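# Unload lathe shaft into bench rest and shut door

## Task

Take the turned shaft out of the lathe chuck and lay it in a bench rest pocket sized for this shaft (not every pocket is), lying level with its thick end against the stop, and leave the lathe door shut. Land the shaft softly and move it only slowly while it rubs on the lathe, because a hard landing or fast rubbing scraps it. Release it over the bottom of the pocket, since a part let go off to one side slides down and can land hard.

## Robot and tools

Robot: two Doosan M1013 arms, left_arm and right_arm, each with a Robotiq 140 gripper. left_arm's fingers are rigid. right_arm's fingers can fold at a hinge: grip only with the outer quarter of the pads near the tips, because a grip closer to the palm can be loose, too tight, or let go. A fingertip pushed against a surface folds easily unless the gripper is fully closed.

Frames: results give positions in metres in the scene frame. The origin is at table height, midway between the arms. +z is up, +x points out over the table, and left_arm sits on the +y side. The left_arm base is at (+0.094, +0.469, +0.219) and the right_arm base at (+0.077, -0.485, +0.219). The lathe stands behind the bases toward -x, with its chuck facing +y. On each gripper, +z runs along the fingers and the fingers close along y. end_effector_position is the point between the closed pads, and the fingertips reach about 33 mm past it. Printed poses can be a few cm off.

Command row: 18 numbers in [-1, 1], one list covering both arms. Order: left dx, dy, dz, rx, ry, rz, left gripper position, force_limit, speed, then the same nine for the right arm. The six pose numbers are an offset, not a pose. They count from that arm's Hand target as it stood when the action or move began, and they are in that Hand target's own axes. 1.0 is 0.6 m of translation or 180 degrees, and rx, ry, rz form one rotation vector. Sending the same offset again moves the arm further. Sending all six as 0 re-requests the current Hand target. The gripper numbers are absolute commands. position: +1 is open (140 mm), -0.8 is roughly where the pads meet, and -1 closes until blocked. force_limit runs from -1 (about 14 N) to +1 (about 58 N). speed runs from -1 (about 30 mm/s) to +1 (about 250 mm/s), and a faster close grips harder. Both start at +1. Always resend the current gripper numbers for an arm you want unchanged, because 0 is itself a command. Each step, the controller clips the commanded pose to within 70 mm and 16 degrees of the actual gripper pose.

execute_actions(actions, cameras): runs a list of actions in order. Each action can hold: "rows" (1 to 15 rows, one per 1/30 s step), "steps" (1 to 450, default 15, at least the number of rows), "until" (lathe fields door_state, chuck_state, seat_state, refusals, as a value or as [comparison, value]; a number needs a comparison), and "lathe" ({door: shut/open, chuck: clamp/open, or stop: true}). After the last row the arm keeps heading toward that row's target. For a gentle start, ramp the offset a little on each row. An empty actions list returns images and the scene number. cameras: names, ["all"] or [].

move(target, speed, blend, stop_force, zero, blocking, cameras): a straight-line path to one row of offsets, or to a list of up to 15 rows, all counted from the same starting Hand targets. speed is in m/s (0.002 to 2, default 0.25), with turns at twice that in rad/s. blend is the corner rounding in m for a list. stop_force (10 to 80 N) ends an arm's path when its estimated push against the motion exceeds the value. Use it only when moving very slowly and without rotation, and leave it out when backing away from a contact. zero (default true) re-zeroes the force reading first. blocking=false returns after 0.5 s while the move runs on; use wait or stop before sending new rows or moves. Paths never avoid obstacles. Each move is capped at 10 s.

wait(seconds 0 to 10): holds the commands. stop(): brakes a running move. zoom_image(camera, region [x0,y0,x1,y1], at most 504 px per side): cameras are cam_low, cam_chuck, cam_left_wrist and cam_right_wrist, each 672x504. read_manual(section): licence texts only. finished_scene(scene): ends the scene for good.

Lathe: the door slides and does not stop for the arm. The chuck jaws move only a few mm, and each jaw has a step that acts as the end stop. Open jaws do not hold the part. chuck_state reads open, clamped, closed_empty or between. seat_state reads home or open, and is reliable only after clamping. door_state reads shut, open or between. At the start the door is shut and the chuck clamped. Anything that falls into the chip pan is lost.

Results: Hand target (the base for the next offsets), end_effector_position, quat and velocities, Tool commands, object_status (0 moving, 1 stopped while opening, 2 gripping something, 3 reached position or pads met), position_measured in counts (3 open, about 230 pads met), joint and external torques, Flange force (includes held weight and is noisy), a move: line with the outcome (done, off_target, moving, held, fault) plus limits, and the lathe states. MOTOR HOT warns of an approaching over-temperature brake.

Avoid: dropping the shaft or releasing it while it moves; fast contact with the lathe; commanding targets past a firm contact, which causes a fault stop at 144 N or at a joint torque limit; letting the arms touch each other or closing one gripper on the other's fingers; paths close to an arm's own base; long holds with the arm stretched out or loaded; knocking anything off the table or into the chip pan.

Each tool is called after "Call:" as a command line: name --argument value for each argument, lists and objects as JSON in quotes; but a table of rows of numbers goes row by row, as --pt "numbers of a row", without its own name.

## Session

Call:
execute_actions --actions '[]'

Scene clock: 0.00 s.
left_arm: end_effector_position=(+0.1484, +0.0586, +0.3382) position_measured=3 object_status=3 end_effector_quat_wxyz=(-0.001, +0.755, -0.279, +0.593) | right_arm: end_effector_position=(+0.9036, -0.0923, +0.3496) position_measured=3 object_status=3 end_effector_quat_wxyz=(-0.267, +0.875, -0.136, +0.381)
Joint positions: left_arm=[-2.389 0.313 2.473 4.223 -1.426 2.254] | right_arm=[0.39 0.415 1.954 2.839 0.204 -0.549]
Joint velocities: within noise
Joint torques (N m): no reading
External joint torques (N m): no reading
Flange force (N): no reading
Hand target: left_arm +0.1484, +0.0586, +0.3382; -0.001, +0.755, -0.279, +0.593 | right_arm +0.9036, -0.0923, +0.3496; -0.267, +0.875, -0.136, +0.381
Tool commands: left_gripper/position=+1.0 left_gripper/force_limit=+1.0 left_gripper/speed=+1.0 right_gripper/position=+1.0 right_gripper/force_limit=+1.0 right_gripper/speed=+1.0
lathe: door_state=shut chuck_state=clamped seat_state=home

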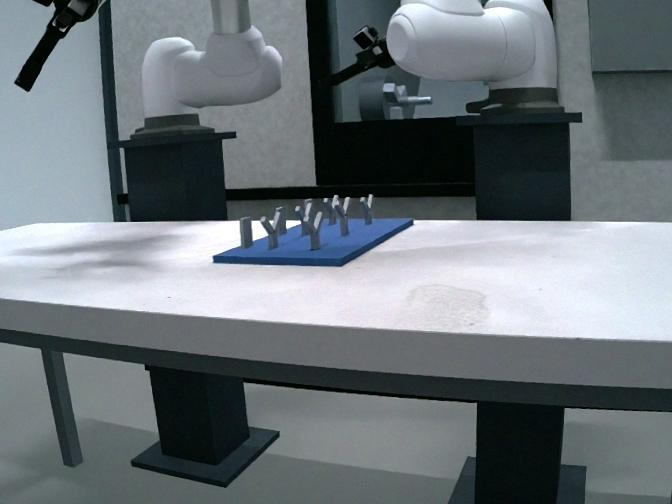

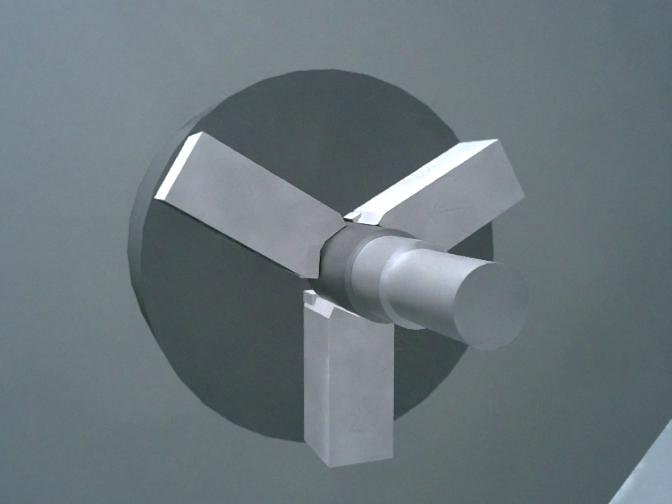

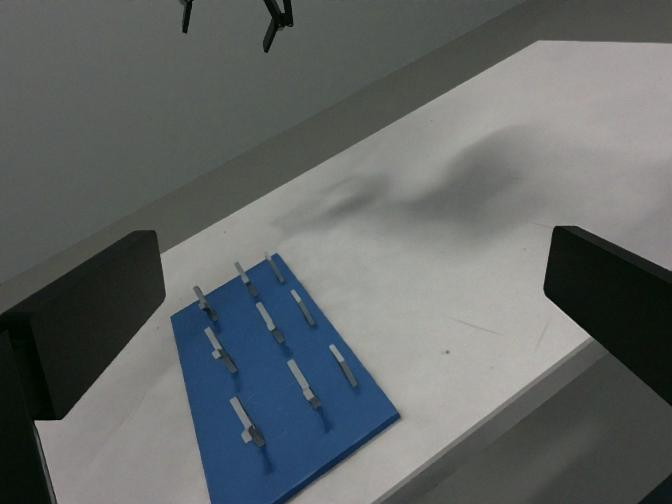

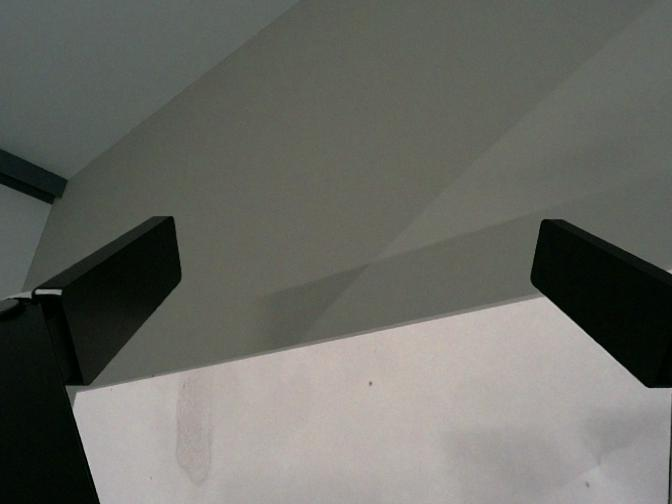

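Call:
zoom_image --camera "cam_low" --region '[200, 180, 430, 280]'

Call:
zoom_image --camera "cam_left_wrist" --region '[150, 230, 430, 504]'

Call:
zoom_image --camera "cam_low" --region '[300, 0, 620, 240]'

Call:
zoom_image --camera "cam_chuck" --region '[250, 130, 560, 400]'

Scaled by 2.191 from the camera's 672x504 image, which has a finer 960x720 frame.

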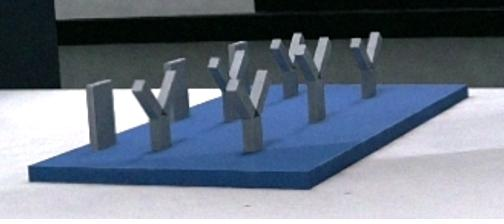

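Scaled by 1.800 from the camera's 672x504 image, which has a finer 960x720 frame.

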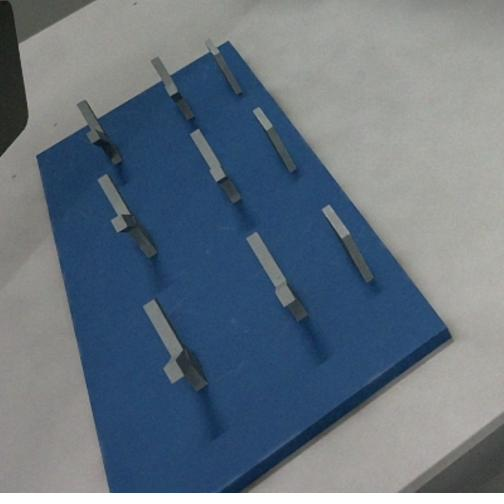

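Scaled by 1.575 from the camera's 672x504 image, which has a finer 960x720 frame.

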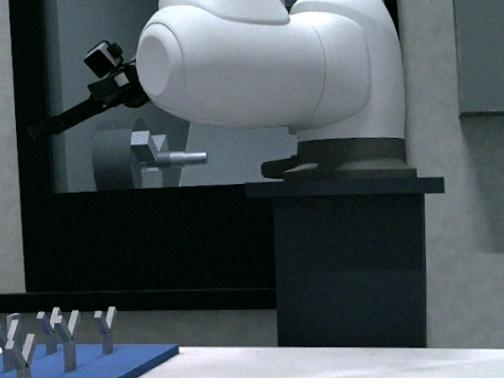

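Scaled by 1.626 from the camera's 672x504 image, which has a finer 960x720 frame.

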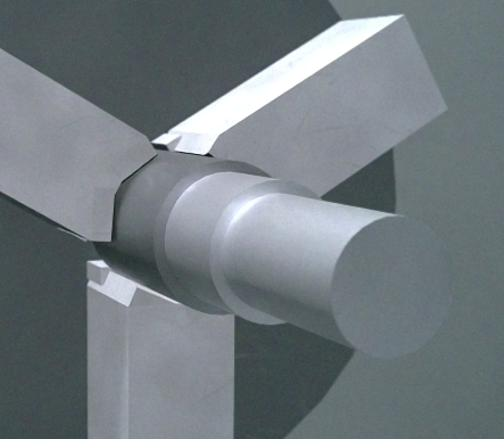

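Call:
move --target '[0.209,-0.331,0.3725,0.3475,-0.3486,-0.6069,1,1,1,0,0,0,0,0,0,1,1,1]' --speed 0.3 --cameras '["all"]'

Scene clock: 107.30 s.
left_arm: end_effector_position=(+0.4499, +0.0993, +0.4501) position_measured=3 object_status=3 end_effector_quat_wxyz=(+0.000, +0.707, +0.707, +0.000) | right_arm: end_effector_position=(+0.9036, -0.0923, +0.3496) position_measured=3 object_status=3 end_effector_quat_wxyz=(-0.267, +0.875, -0.136, +0.381)
Joint positions: left_arm=[-0.92 -0.01 1.963 3.142 -1.189 2.271] | right_arm=[0.39 0.415 1.954 2.839 0.204 -0.549]
Joint torques (N m): left_arm=[0.73 -38.65 -38.78 -3.97 0.33 -0.48] | right_arm=[-3.08 -77.69 -32.89 -2.72 2.88 -0.04]
External joint torques (N m): left_arm=[-0.7 0.48 -0.23 0 -0.38 0.48] | right_arm=[3.29 4.16 0.76 -0.04 -0.72 0.02]
Flange force (N): left_arm=[-1.1 0.5 -0.7] | right_arm=[0.0 0.0 0.0]
Hand target: left_arm +0.4500, +0.0993, +0.4501; +0.000, +0.707, +0.707, +0.000 | right_arm +0.9036, -0.0923, +0.3496; -0.267, +0.875, -0.136, +0.381
Off the commanded pose: left_arm 0.000 m, 0 deg | right_arm 0.000 m, 0 deg.
lathe: door_state=shut chuck_state=clamped seat_state=home
move: done

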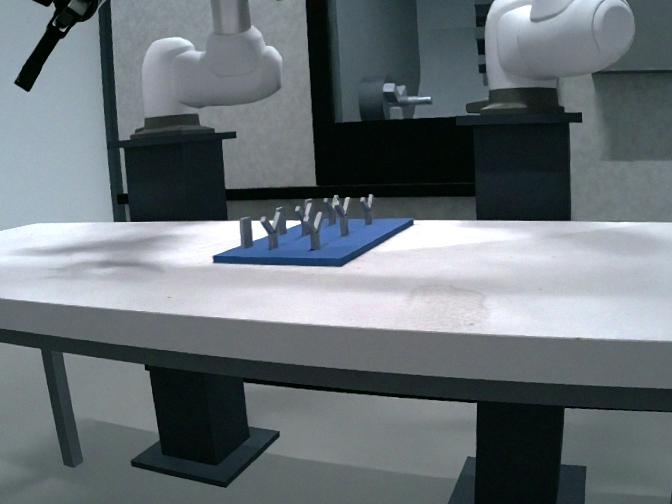

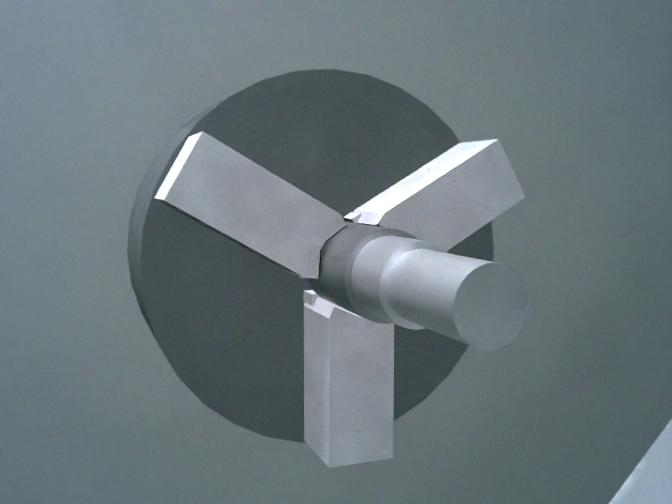

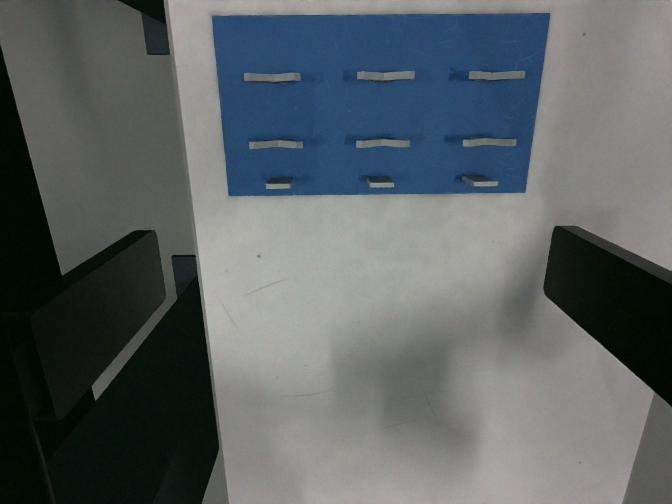

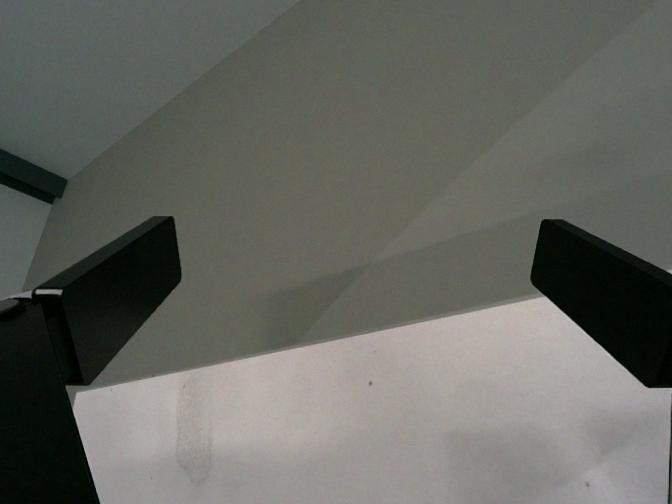

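Call:
execute_actions --actions '[{"lathe":{"door":"open"},"steps":15}]' --cameras '["cam_low","cam_chuck","cam_left_wrist"]'

Call:
zoom_image --camera "cam_low" --region '[210, 185, 390, 270]'

Call:
zoom_image --camera "cam_left_wrist" --region '[200, 0, 560, 200]'

Scene clock: 133.73 s.
left_arm: end_effector_position=(+0.4500, +0.0993, +0.4501) position_measured=3 object_status=3 end_effector_quat_wxyz=(+0.000, +0.707, +0.707, +0.000) | right_arm: end_effector_position=(+0.9036, -0.0923, +0.3496) position_measured=3 object_status=3 end_effector_quat_wxyz=(-0.267, +0.875, -0.136, +0.381)
Joint positions: left_arm=[-0.92 -0.01 1.963 3.141 -1.189 2.271] | right_arm=[0.39 0.415 1.954 2.839 0.204 -0.549]
Joint torques (N m): left_arm=[3.56 -38.51 -38.79 -3.98 0.34 -0.47] | right_arm=[-2.91 -77.41 -32.98 -2.72 2.88 -0.05]
External joint torques (N m): left_arm=[-3.44 0.33 -0.23 0 -0.39 0.47] | right_arm=[3.1 3.67 0.69 -0.05 -0.72 0.02]
Flange force (N): left_arm=[-4.4 -3.8 -0.8] | right_arm=[0.0 0.0 0.0]
Hand target: left_arm +0.4500, +0.0993, +0.4501; +0.000, +0.707, +0.707, +0.000 | right_arm +0.9036, -0.0923, +0.3496; -0.267, +0.875, -0.136, +0.381
Tool commands: left_gripper/position=+1.0 left_gripper/force_limit=+1.0 left_gripper/speed=+1.0 right_gripper/position=+1.0 right_gripper/force_limit=+1.0 right_gripper/speed=+1.0
Off the commanded pose: left_arm 0.000 m, 0 deg | right_arm 0.000 m, 0 deg.
lathe: door_state=between chuck_state=clamped seat_state=home
Images, in order (width x height): cam_low 672x504, cam_chuck 672x504, cam_left_wrist 672x504.

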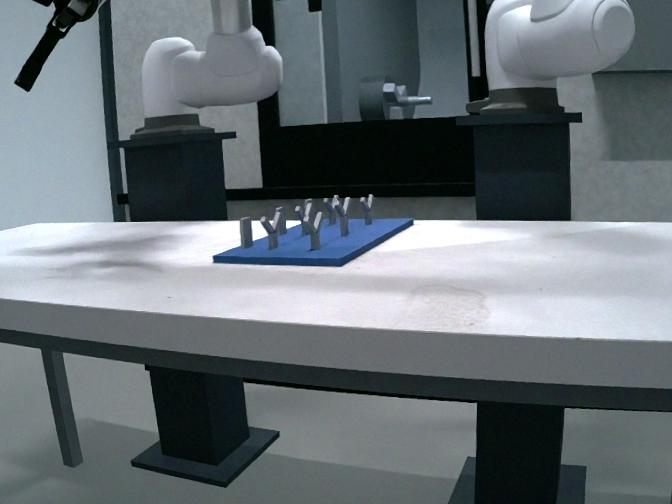

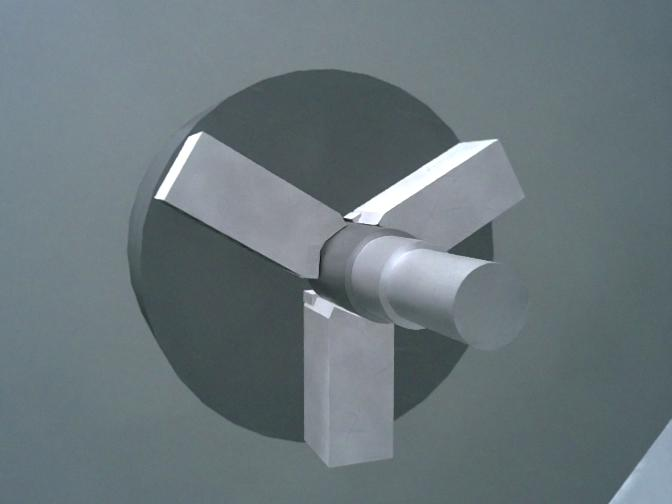

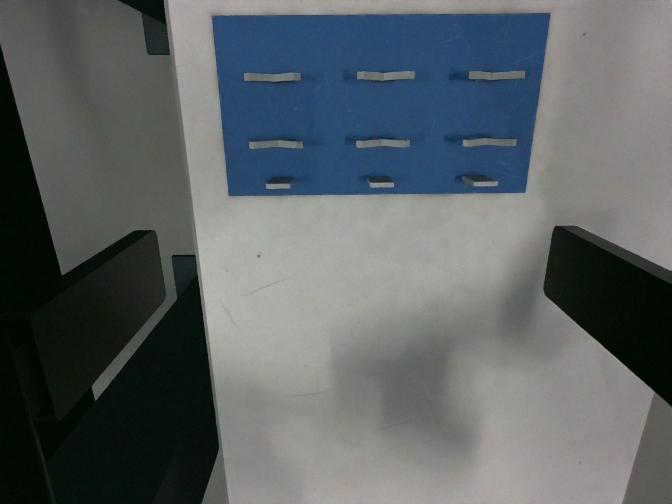

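Scaled by 2.800 from the camera's 672x504 image, which has a finer 960x720 frame.

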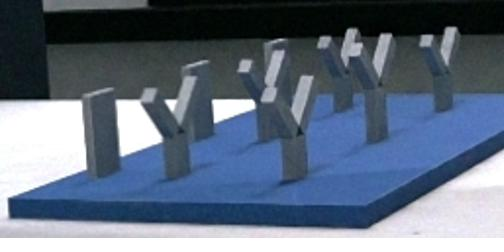

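Scaled by 1.400 from the camera's 672x504 image, which has a finer 960x720 frame.

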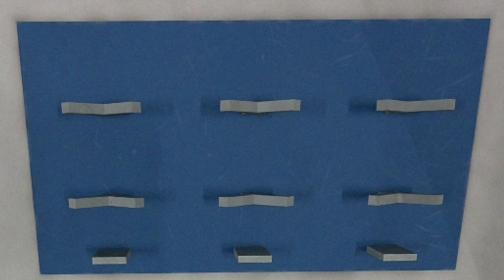

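Call:
execute_actions --actions '[{"steps":300,"until":{"lathe":{"door_state":"open"}}}]' --cameras '["cam_low"]'

Call:
zoom_image --camera "cam_low" --region '[100, 0, 604, 240]'

Call:
move --target '[-0.1217,-0.4973,0.4667,-0.3264,0.4264,0.3197,1,1,1,0,0,0,0,0,0,1,1,1]' --speed 0.3 --cameras '["all"]'

Call:
zoom_image --camera "cam_left_wrist" --region '[150, 100, 550, 400]'

Scene clock: 187.70 s.
left_arm: end_effector_position=(+0.4500, +0.0993, +0.4501) position_measured=3 object_status=3 end_effector_quat_wxyz=(+0.000, +0.707, +0.707, +0.000) | right_arm: end_effector_position=(+0.9036, -0.0923, +0.3496) position_measured=3 object_status=3 end_effector_quat_wxyz=(-0.267, +0.875, -0.136, +0.381)
Joint positions: left_arm=[-0.92 -0.01 1.963 3.141 -1.189 2.271] | right_arm=[0.39 0.415 1.954 2.839 0.204 -0.549]
Joint torques (N m): left_arm=[3.51 -38.54 -38.82 -4.01 0.36 -0.47] | right_arm=[-2.82 -77.77 -32.9 -2.75 2.82 -0.04]
External joint torques (N m): left_arm=[-3.48 0.35 -0.21 0.02 -0.42 0.47] | right_arm=[2.97 4 0.62 -0.02 -0.66 0.01]
Flange force (N): left_arm=[-4.4 -3.9 -0.8] | right_arm=[0.0 0.0 0.0]
Hand target: left_arm +0.4500, +0.0993, +0.4501; +0.000, +0.707, +0.707, +0.000 | right_arm +0.9036, -0.0923, +0.3496; -0.267, +0.875, -0.136, +0.381
Tool commands: left_gripper/position=+1.0 left_gripper/force_limit=+1.0 left_gripper/speed=+1.0 right_gripper/position=+1.0 right_gripper/force_limit=+1.0 right_gripper/speed=+1.0
Off the commanded pose: left_arm 0.000 m, 0 deg | right_arm 0.000 m, 0 deg.
lathe: door_state=open chuck_state=clamped seat_state=home
Images, in order (width x height): cam_low 672x504.

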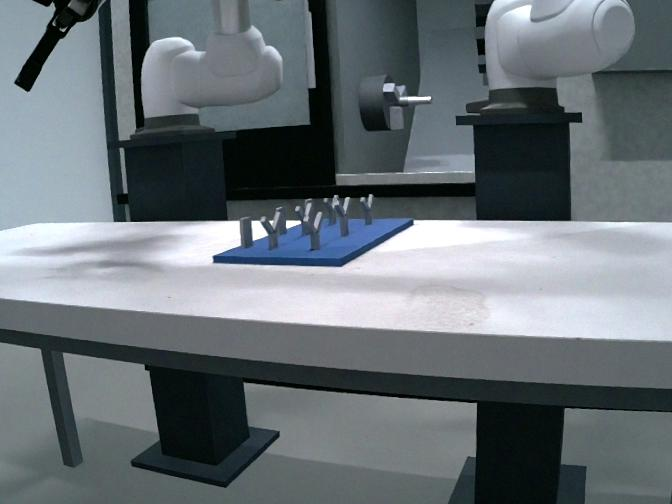

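Scaled by 1.000.

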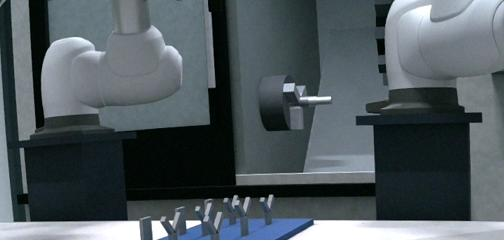

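Scene clock: 191.47 s.
left_arm: end_effector_position=(+0.1514, +0.0266, +0.1702) position_measured=3 object_status=3 end_effector_quat_wxyz=(-0.094, +0.694, +0.092, +0.708) | right_arm: end_effector_position=(+0.9036, -0.0923, +0.3496) position_measured=3 object_status=3 end_effector_quat_wxyz=(-0.267, +0.875, -0.136, +0.381)
Joint positions: left_arm=[-2.14 0.978 2.028 3.935 -1.687 1.668] | right_arm=[0.39 0.415 1.954 2.839 0.204 -0.549]
Joint torques (N m): left_arm=[4.29 -87.08 -0.98 -0.15 -2.16 -0.44] | right_arm=[-2.77 -77.64 -32.77 -2.71 2.85 -0.06]
External joint torques (N m): left_arm=[-4.5 -0.05 0.26 -0.02 -0.55 0.44] | right_arm=[2.76 4.12 0.57 -0.04 -0.7 0.04]
Flange force (N): left_arm=[1.2 -4.9 -5.8] | right_arm=[0.0 0.0 0.0]
Hand target: left_arm +0.1514, +0.0266, +0.1702; -0.094, +0.694, +0.092, +0.708 | right_arm +0.9036, -0.0923, +0.3496; -0.267, +0.875, -0.136, +0.381
Off the commanded pose: left_arm 0.000 m, 0 deg | right_arm 0.000 m, 0 deg.
lathe: door_state=open chuck_state=clamped seat_state=home
move: done

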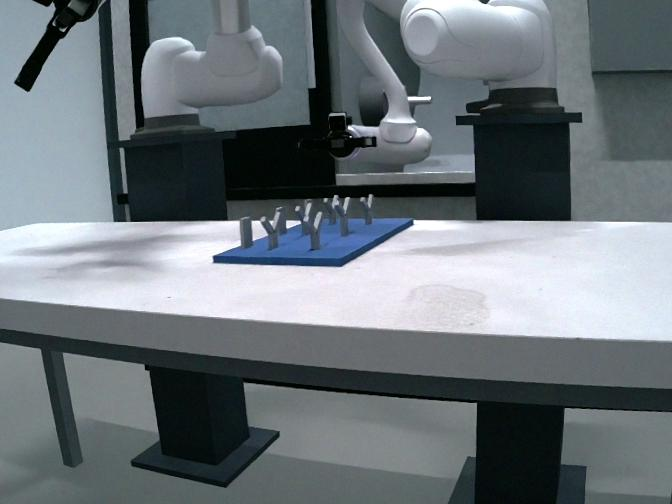

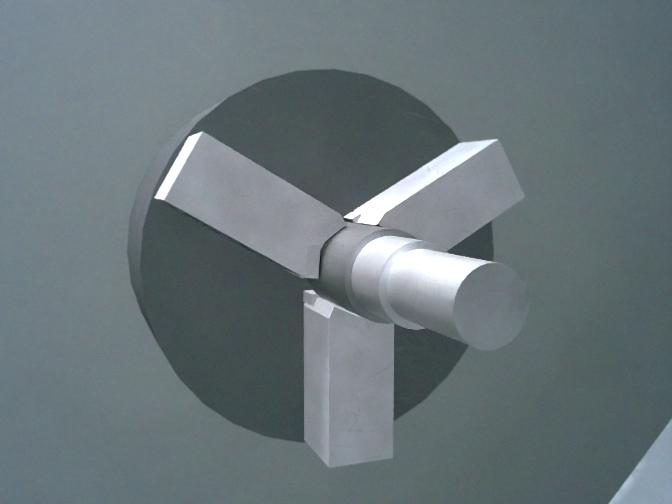

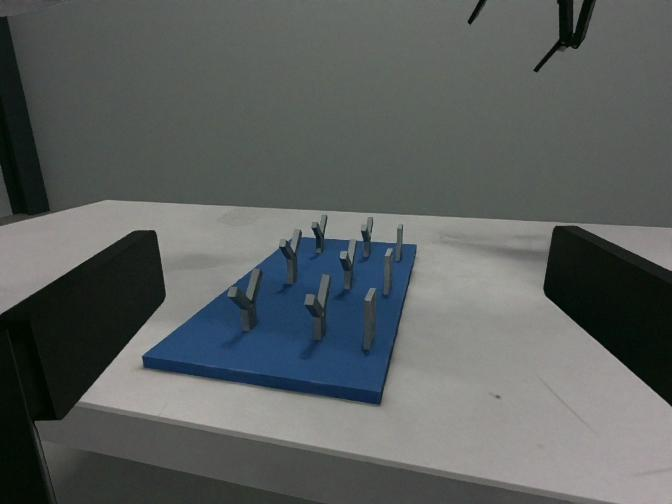

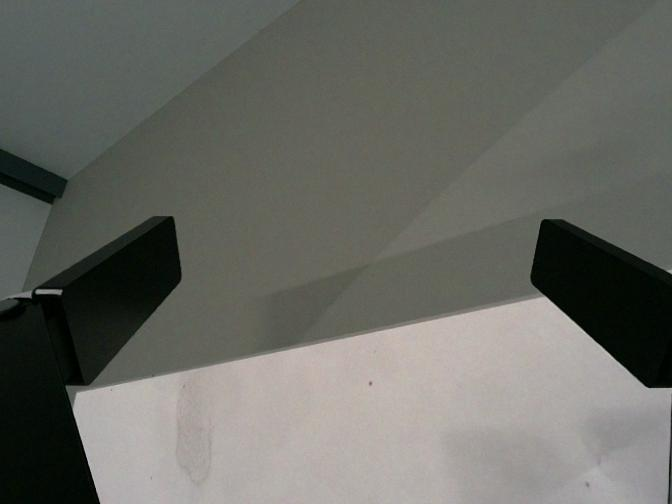

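Scaled by 1.260 from the camera's 672x504 image, which has a finer 960x720 frame.

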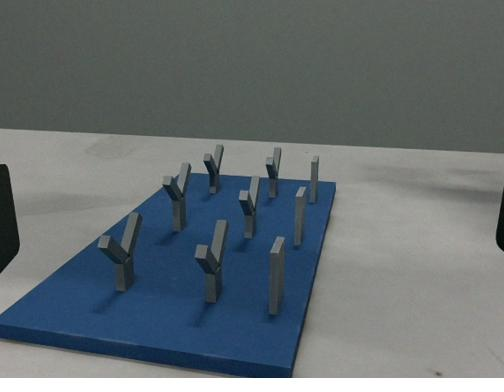

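Call:
zoom_image --camera "cam_left_wrist" --region '[215, 255, 395, 365]'

Call:
zoom_image --camera "cam_left_wrist" --region '[265, 205, 425, 305]'

Call:
zoom_image --camera "cam_chuck" --region '[290, 190, 542, 379]'

Scaled by 2.800 from the camera's 672x504 image, which has a finer 960x720 frame.

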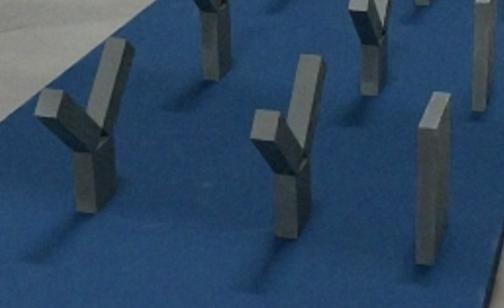

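Scaled by 3.150 from the camera's 672x504 image, which has a finer 960x720 frame.

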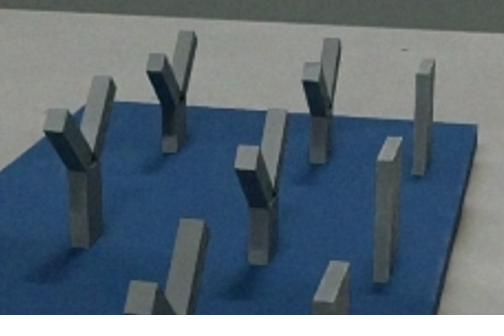

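Scaled by 2.000 from the camera's 672x504 image, which has a finer 960x720 frame.

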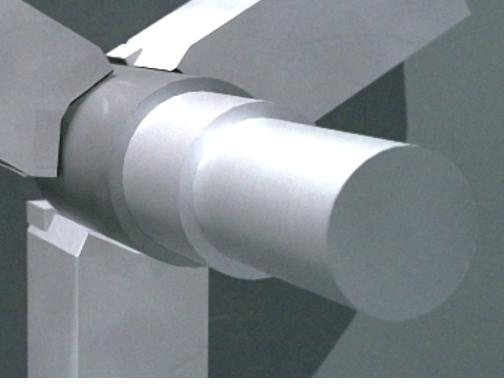

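Call:
move --target '[0.2223,-0.2057,-0.2875,0.3264,-0.4264,-0.3197,1,1,1,0,0,0,0,0,0,1,1,1]' --speed 0.3

Call:
move --target '[0,-0.3333,-0.1667,0.5,0,0,1,1,1,0,0,0,0,0,0,1,1,1]' --speed 0.3 --cameras '["cam_low","cam_chuck","cam_left_wrist"]'

Scene clock: 277.50 s.
left_arm: end_effector_position=(-0.0499, +0.1001, +0.3001) position_measured=3 object_status=3 end_effector_quat_wxyz=(+0.000, +0.707, +0.707, +0.000) | right_arm: end_effector_position=(+0.9036, -0.0923, +0.3496) position_measured=3 object_status=3 end_effector_quat_wxyz=(-0.267, +0.875, -0.136, +0.381)
Joint positions: left_arm=[-2.077 -0.057 2.321 3.141 -0.877 1.114] | right_arm=[0.39 0.415 1.954 2.839 0.204 -0.549]
Joint torques (N m): left_arm=[3.02 -27.55 -32.12 -3.35 0.38 -0.86] | right_arm=[-3.08 -77.54 -32.91 -2.72 2.91 -0.02]
External joint torques (N m): left_arm=[-3.07 1.13 -0.19 0.02 -0.44 0.86] | right_arm=[3.16 4.08 0.95 -0.02 -0.77 -0.01]
Flange force (N): left_arm=[0.4 -5.8 0.3] | right_arm=[0.0 0.0 0.0]
Hand target: left_arm -0.0499, +0.1001, +0.3001; +0.000, +0.707, +0.707, +0.000 | right_arm +0.9036, -0.0923, +0.3496; -0.267, +0.875, -0.136, +0.381
Off the commanded pose: left_arm 0.000 m, 0 deg | right_arm 0.000 m, 0 deg.
lathe: door_state=open chuck_state=clamped seat_state=home
move: done

Scene clock: 280.70 s.
left_arm: end_effector_position=(-0.2498, +0.1002, +0.4002) position_measured=3 object_status=3 end_effector_quat_wxyz=(+0.500, -0.500, -0.500, +0.500) | right_arm: end_effector_position=(+0.9036, -0.0923, +0.3496) position_measured=3 object_status=3 end_effector_quat_wxyz=(-0.267, +0.875, -0.136, +0.381)
Joint positions: left_arm=[-1.743 0.393 2.513 1.452 -1.543 2.908] | right_arm=[0.39 0.415 1.954 2.839 0.204 -0.549]
Joint torques (N m): left_arm=[3.57 -54.27 -14.4 -0.52 -2.11 -0.44] | right_arm=[-3.17 -77.76 -32.97 -2.74 2.88 -0.06]
External joint torques (N m): left_arm=[-3.56 0.01 0.16 0.02 -0.54 0.39] | right_arm=[3.3 4.38 1 0 -0.74 0.03]
Flange force (N): left_arm=[2.0 1.3 9.2] | right_arm=[0.0 0.0 0.0]
Hand target: left_arm -0.2498, +0.1002, +0.4002; +0.500, -0.500, -0.500, +0.500 | right_arm +0.9036, -0.0923, +0.3496; -0.267, +0.875, -0.136, +0.381
Off the commanded pose: left_arm 0.000 m, 0 deg | right_arm 0.000 m, 0 deg.
lathe: door_state=open chuck_state=clamped seat_state=home
move: done
Images, in order (width x height): cam_low 672x504, cam_chuck 672x504, cam_left_wrist 672x504.

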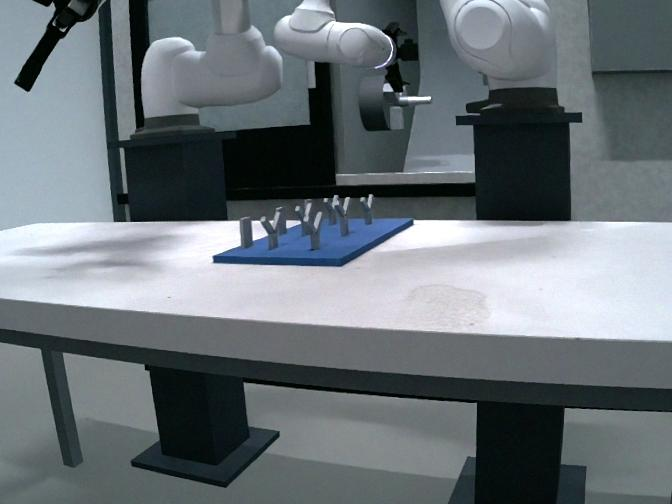

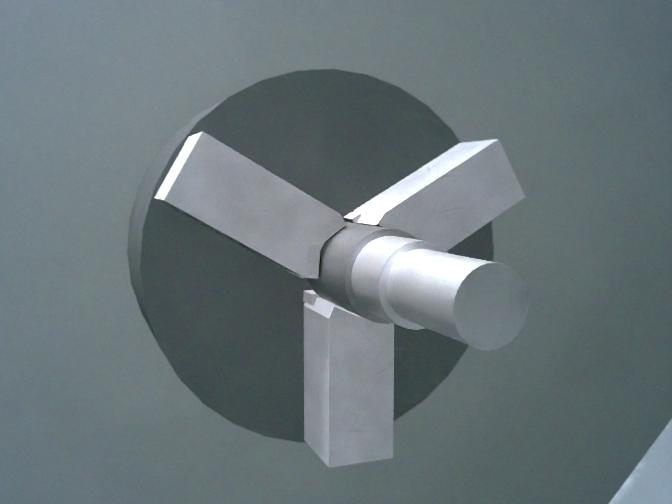

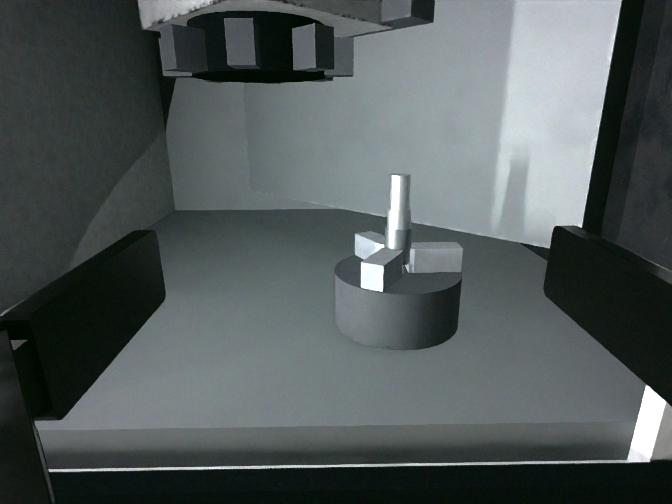

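Call:
move --target '[-0.0667,0.1167,0.1667,0,0,0,1,1,1,0,0,0,0,0,0,1,1,1]' --speed 0.2 --cameras '["cam_low","cam_chuck","cam_left_wrist"]'

Call:
zoom_image --camera "cam_left_wrist" --region '[230, 130, 490, 390]'

Scene clock: 299.70 s.
left_arm: end_effector_position=(-0.3070, +0.0780, +0.3593) position_measured=3 object_status=3 end_effector_quat_wxyz=(+0.500, -0.501, -0.500, +0.499) | right_arm: end_effector_position=(+0.9036, -0.0923, +0.3496) position_measured=3 object_status=3 end_effector_quat_wxyz=(-0.267, +0.875, -0.136, +0.381)
Joint positions: left_arm=[-1.879 0.513 2.464 1.317 -1.528 2.981] | right_arm=[0.39 0.415 1.954 2.839 0.204 -0.549]
Joint torques (N m): left_arm=[1.62 -62.3 -12.38 -0.1 -2.23 -0.4] | right_arm=[-3 -77.75 -32.85 -2.74 2.88 -0.08]
External joint torques (N m): left_arm=[-1.78 -0.38 0.72 -0.14 -0.46 0.35] | right_arm=[3.29 3.9 0.64 -0.03 -0.72 0.06]
Flange force (N): left_arm=[3.3 0.1 4.2] | right_arm=[0.0 0.0 0.0]
Hand target: left_arm -0.3069, +0.0780, +0.3593; +0.500, -0.501, -0.500, +0.499 (not the last commanded pose) | right_arm +0.9036, -0.0923, +0.3496; -0.267, +0.875, -0.136, +0.381
Off the commanded pose: left_arm 0.055 m, 0 deg | right_arm 0.000 m, 0 deg.
lathe: door_state=open chuck_state=clamped seat_state=home
move: held (left_arm; a check stopped the path); limits=held
pose unreachable (left arm): on one or more control steps of this call, first in action 0 (counted from 0), this arm could not follow its commanded pose, so it was not sent that pose on those steps. It may still have moved: this result reports where it is.
cause: moving toward the commanded pose would bring a part of the arm too close to another arm (a part of this arm just beyond joint 4 (forearm roll) and a part of the right arm just beyond its joint 2 (shoulder), 14 mm apart when this arm was first held).
Images, in order (width x height): cam_low 672x504, cam_chuck 672x504, cam_left_wrist 672x504.

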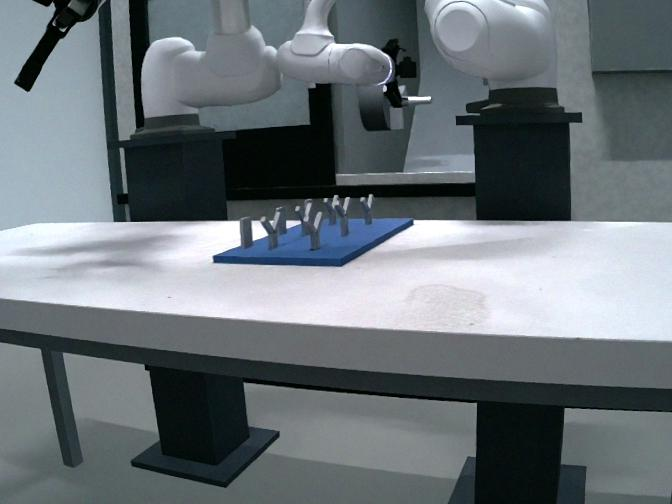

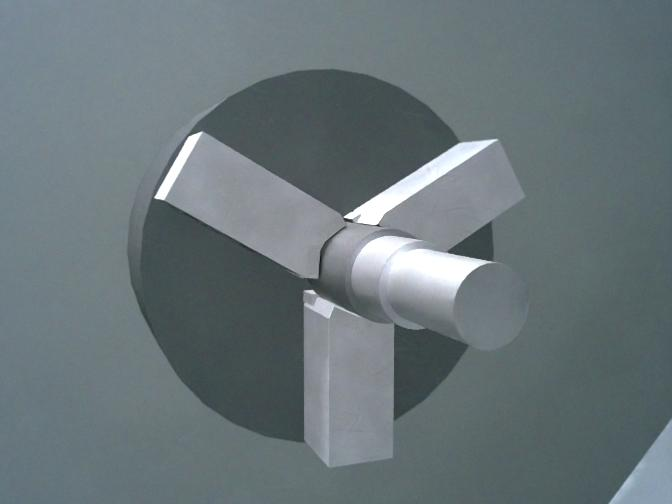

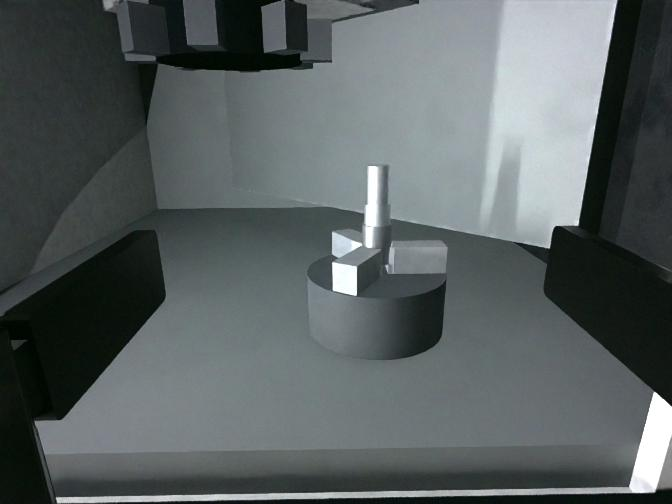

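Scaled by 1.938 from the camera's 672x504 image, which has a finer 960x720 frame.

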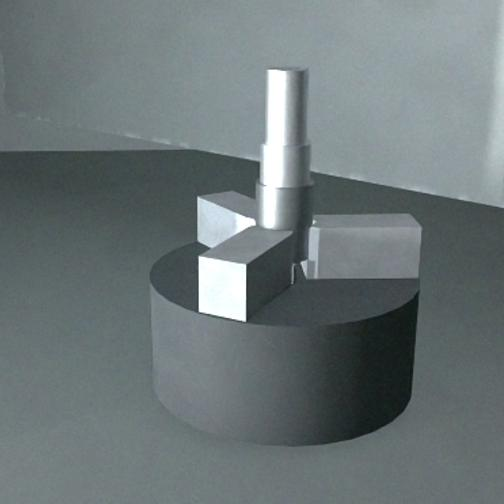

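Call:
move --target '[0,0,0,0,0,0,1,1,1,0.5066,0.7963,-0.27,-0.1238,0.119,0.1184,1,1,1]' --speed 0.4 --cameras '["cam_low","cam_right_wrist"]'

Scene clock: 338.87 s.
left_arm: end_effector_position=(-0.3069, +0.0780, +0.3593) position_measured=3 object_status=3 end_effector_quat_wxyz=(+0.500, -0.501, -0.500, +0.499) | right_arm: end_effector_position=(+0.9101, -0.1492, +0.3491) position_measured=3 object_status=3 end_effector_quat_wxyz=(-0.255, +0.870, -0.164, +0.389)
Joint positions: left_arm=[-1.878 0.513 2.464 1.317 -1.528 2.981] | right_arm=[0.329 0.395 1.987 2.867 0.215 -0.575]
Joint torques (N m): left_arm=[3.21 -63.57 -11.84 -0.26 -2.21 -0.48] | right_arm=[-2.54 -75.09 -32.46 -2.71 2.82 0]
External joint torques (N m): left_arm=[-3.26 0.79 0.19 0.01 -0.48 0.44] | right_arm=[2.41 3.69 0.75 -0.02 -0.66 -0.02]
Flange force (N): left_arm=[2.8 3.3 7.7] | right_arm=[0.0 0.0 0.0]
Hand target: left_arm -0.3069, +0.0780, +0.3593; +0.500, -0.501, -0.500, +0.499 | right_arm +0.9101, -0.1491, +0.3491; -0.255, +0.870, -0.164, +0.389 (not the last commanded pose)
Off the commanded pose: left_arm 0.000 m, 0 deg | right_arm 0.532 m, 34 deg.
lathe: door_state=open chuck_state=clamped seat_state=home
move: held (right_arm; a check stopped the path); limits=held
pose unreachable (right arm): on one or more control steps of this call, first in action 0 (counted from 0), this arm could not follow its commanded pose, so it was not sent that pose on those steps. It may still have moved: this result reports where it is.
cause: moving toward the commanded pose would bring a part of the arm too close to another arm (a part of this arm just beyond joint 2 (shoulder) and a part of the left arm just beyond its joint 4 (forearm roll), at the place that arm is still heading or pushing toward).
Images, in order (width x height): cam_low 672x504, cam_right_wrist 672x504.

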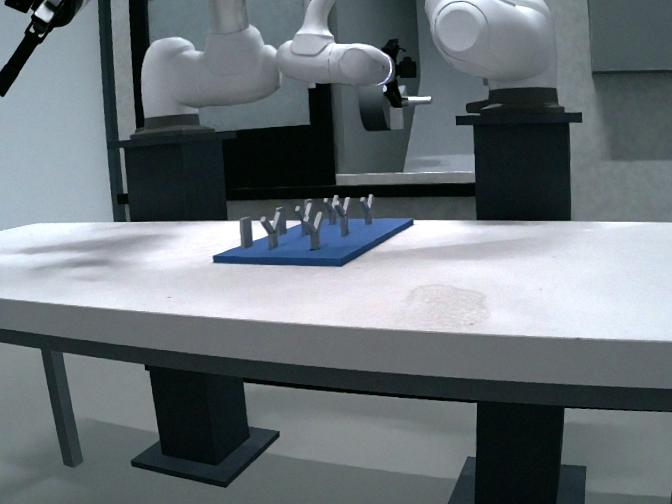

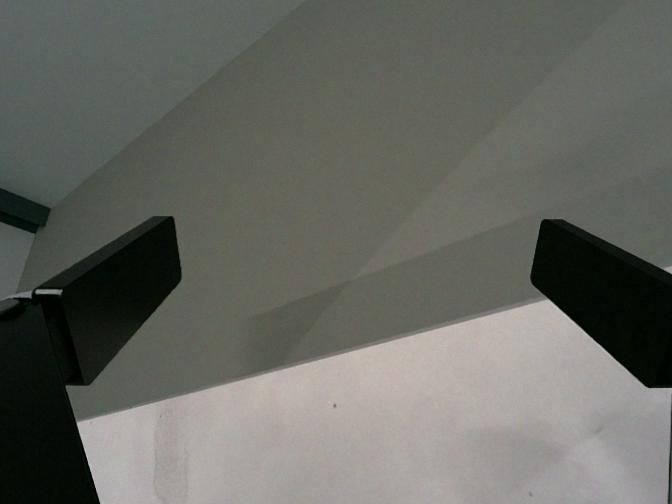

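Call:
move --target '[0.05,-0.08,-0.13,0,0,0,1,1,1,0,0,0,0,0,0,1,1,1]' --speed 0.3

Call:
move --target '[0,0,0,0,0,0,1,1,1,0.4793,0.7267,-0.2307,-0.1153,0.1111,0.1104,1,1,1]' --speed 0.4 --cameras '["cam_low","cam_right_wrist"]'

Scene clock: 353.30 s.
left_arm: end_effector_position=(-0.2290, +0.1079, +0.4074) position_measured=3 object_status=3 end_effector_quat_wxyz=(+0.500, -0.501, -0.500, +0.499) | right_arm: end_effector_position=(+0.9101, -0.1491, +0.3491) position_measured=3 object_status=3 end_effector_quat_wxyz=(-0.255, +0.870, -0.164, +0.389)
Joint positions: left_arm=[-1.688 0.367 2.526 1.507 -1.553 2.892] | right_arm=[0.329 0.395 1.987 2.867 0.215 -0.574]
Joint torques (N m): left_arm=[3.48 -53.19 -14.78 -0.36 -2.16 -0.59] | right_arm=[-3.03 -75.09 -32.4 -2.71 2.86 -0.04]
External joint torques (N m): left_arm=[-3.52 1.17 0.14 -0.24 -0.48 0.54] | right_arm=[3.08 3.75 0.73 -0.03 -0.7 0.01]
Flange force (N): left_arm=[0.7 4.8 10.1] | right_arm=[0.0 0.0 0.0]
Hand target: left_arm -0.2289, +0.1078, +0.4075; +0.500, -0.501, -0.500, +0.499 | right_arm +0.9101, -0.1491, +0.3491; -0.255, +0.870, -0.164, +0.389
Off the commanded pose: left_arm 0.000 m, 0 deg | right_arm 0.000 m, 0 deg.
lathe: door_state=open chuck_state=clamped seat_state=home
move: done

Scene clock: 355.20 s.
left_arm: end_effector_position=(-0.2289, +0.1078, +0.4075) position_measured=3 object_status=3 end_effector_quat_wxyz=(+0.500, -0.501, -0.500, +0.499) | right_arm: end_effector_position=(+0.9520, -0.6877, +0.3488) position_measured=3 object_status=3 end_effector_quat_wxyz=(-0.127, +0.780, -0.418, +0.447)
Joint positions: left_arm=[-1.688 0.367 2.525 1.507 -1.553 2.892] | right_arm=[-0.282 0.395 1.988 2.866 0.216 -0.573]
Joint torques (N m): left_arm=[3.33 -52.78 -14.69 -0.6 -2.18 -0.51] | right_arm=[-2.48 -74.37 -31.97 -2.65 2.9 0.01]
External joint torques (N m): left_arm=[-3.36 0.67 0.04 0.01 -0.46 0.47] | right_arm=[2.78 2.94 0.34 -0.1 -0.73 -0.03]
Flange force (N): left_arm=[0.8 3.2 9.0] | right_arm=[0.0 0.0 0.0]
Hand target: left_arm -0.2289, +0.1078, +0.4075; +0.500, -0.501, -0.500, +0.499 | right_arm +0.9520, -0.6878, +0.3488; -0.127, +0.780, -0.418, +0.447
Off the commanded pose: left_arm 0.000 m, 0 deg | right_arm 0.000 m, 0 deg.
lathe: door_state=open chuck_state=clamped seat_state=home
move: done
Images, in order (width x height): cam_low 672x504, cam_right_wrist 672x504.

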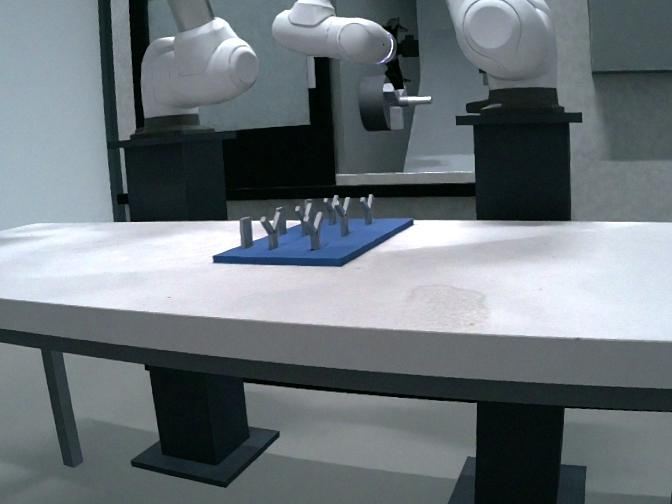

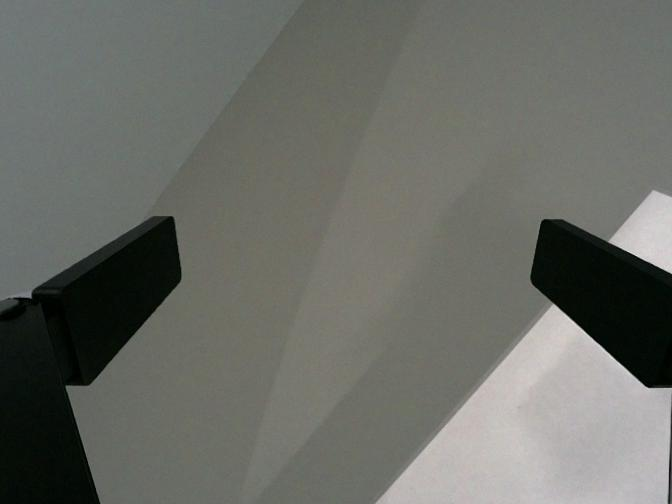

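Call:
move --target '[0,0,0,0,0,0,1,1,1,0.4793,0.7267,-0.2307,-0.1153,0.1111,0.1104,1,1,1]' --speed 0.4

Call:
move --target '[-0.08,0.13,0.2,0,0,0,1,1,1,0,0,0,0,0,0,1,1,1]' --speed 0.2 --cameras '["cam_low","cam_chuck","cam_left_wrist"]'

Call:
zoom_image --camera "cam_left_wrist" --region '[200, 100, 500, 400]'

Scene clock: 378.67 s.
left_arm: end_effector_position=(-0.2289, +0.1078, +0.4075) position_measured=3 object_status=3 end_effector_quat_wxyz=(+0.500, -0.501, -0.500, +0.499) | right_arm: end_effector_position=(+0.6773, -1.1530, +0.3484) position_measured=3 object_status=3 end_effector_quat_wxyz=(+0.014, +0.618, -0.634, +0.465)
Joint positions: left_arm=[-1.688 0.367 2.525 1.507 -1.553 2.892] | right_arm=[-0.893 0.395 1.989 2.864 0.216 -0.572]
Joint torques (N m): left_arm=[3.39 -52.52 -14.81 -0.6 -2.23 -0.5] | right_arm=[-3.85 -75.34 -32.19 -2.85 2.83 -0.24]
External joint torques (N m): left_arm=[-3.48 0.43 0.17 0.03 -0.41 0.46] | right_arm=[3.91 4.2 0.59 0.12 -0.67 0.21]
Flange force (N): left_arm=[1.2 2.6 9.3] | right_arm=[0.0 0.0 0.0]
Hand target: left_arm -0.2289, +0.1078, +0.4075; +0.500, -0.501, -0.500, +0.499 | right_arm +0.6773, -1.1531, +0.3484; +0.014, +0.618, -0.634, +0.465
Off the commanded pose: left_arm 0.000 m, 0 deg | right_arm 0.000 m, 0 deg.
lathe: door_state=open chuck_state=clamped seat_state=home
move: done

Scene clock: 379.90 s.
left_arm: end_effector_position=(-0.3488, +0.0601, +0.3293) position_measured=3 object_status=3 end_effector_quat_wxyz=(+0.500, -0.501, -0.500, +0.499) | right_arm: end_effector_position=(+0.6773, -1.1531, +0.3484) position_measured=3 object_status=3 end_effector_quat_wxyz=(+0.014, +0.618, -0.634, +0.465)
Joint positions: left_arm=[-1.963 0.597 2.412 1.232 -1.525 3.015] | right_arm=[-0.894 0.395 1.988 2.864 0.216 -0.572]
Joint torques (N m): left_arm=[3.96 -67.92 -9.95 -0.11 -2.38 -0.41] | right_arm=[-3.13 -75.23 -32.3 -2.7 2.87 -0.05]
External joint torques (N m): left_arm=[-3.94 -1.18 -0.49 -0.04 -0.32 0.36] | right_arm=[3.07 4.26 0.93 -0.01 -0.73 0.02]
Flange force (N): left_arm=[3.3 -1.8 8.8] | right_arm=[0.0 0.0 0.0]
Hand target: left_arm -0.3489, +0.0601, +0.3293; +0.500, -0.501, -0.500, +0.499 | right_arm +0.6773, -1.1531, +0.3484; +0.014, +0.618, -0.634, +0.465
Off the commanded pose: left_arm 0.000 m, 0 deg | right_arm 0.000 m, 0 deg.
lathe: door_state=open chuck_state=clamped seat_state=home
move: done
Images, in order (width x height): cam_low 672x504, cam_chuck 672x504, cam_left_wrist 672x504.

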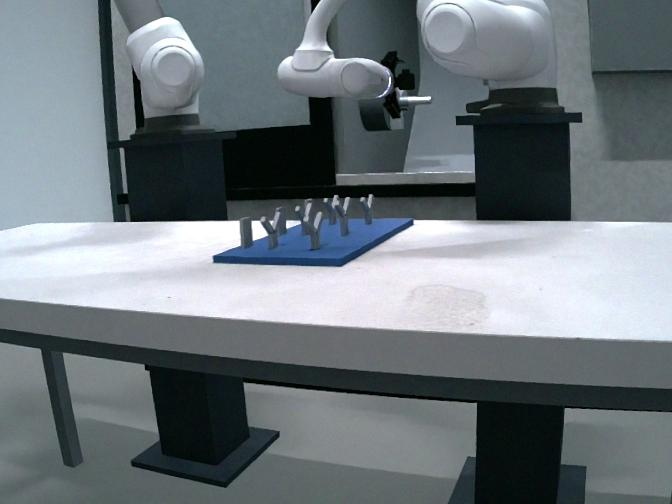

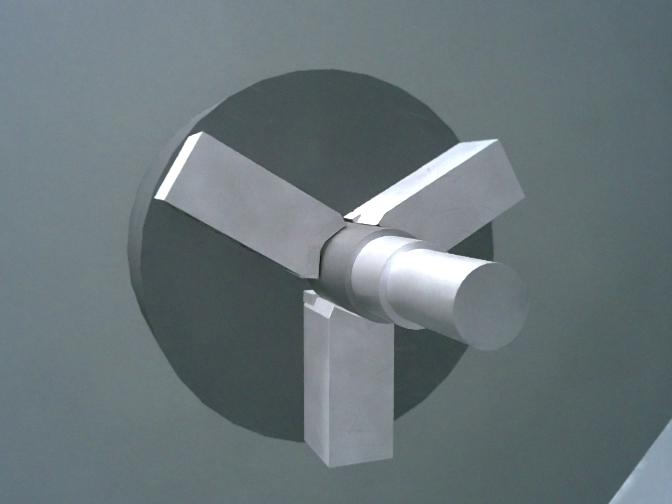

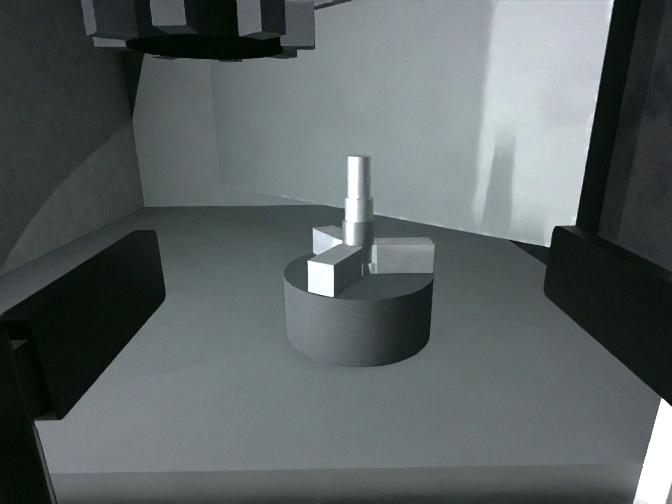

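Scaled by 1.680 from the camera's 672x504 image, which has a finer 960x720 frame.

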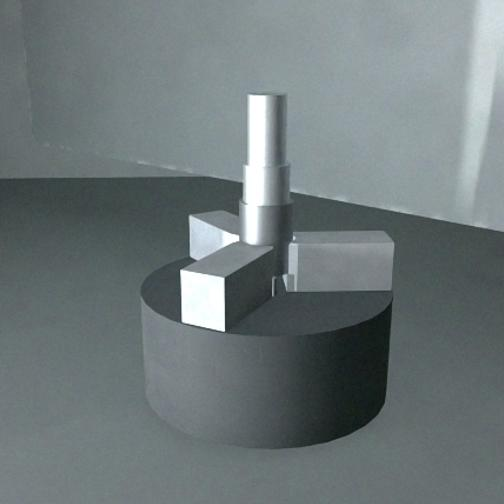

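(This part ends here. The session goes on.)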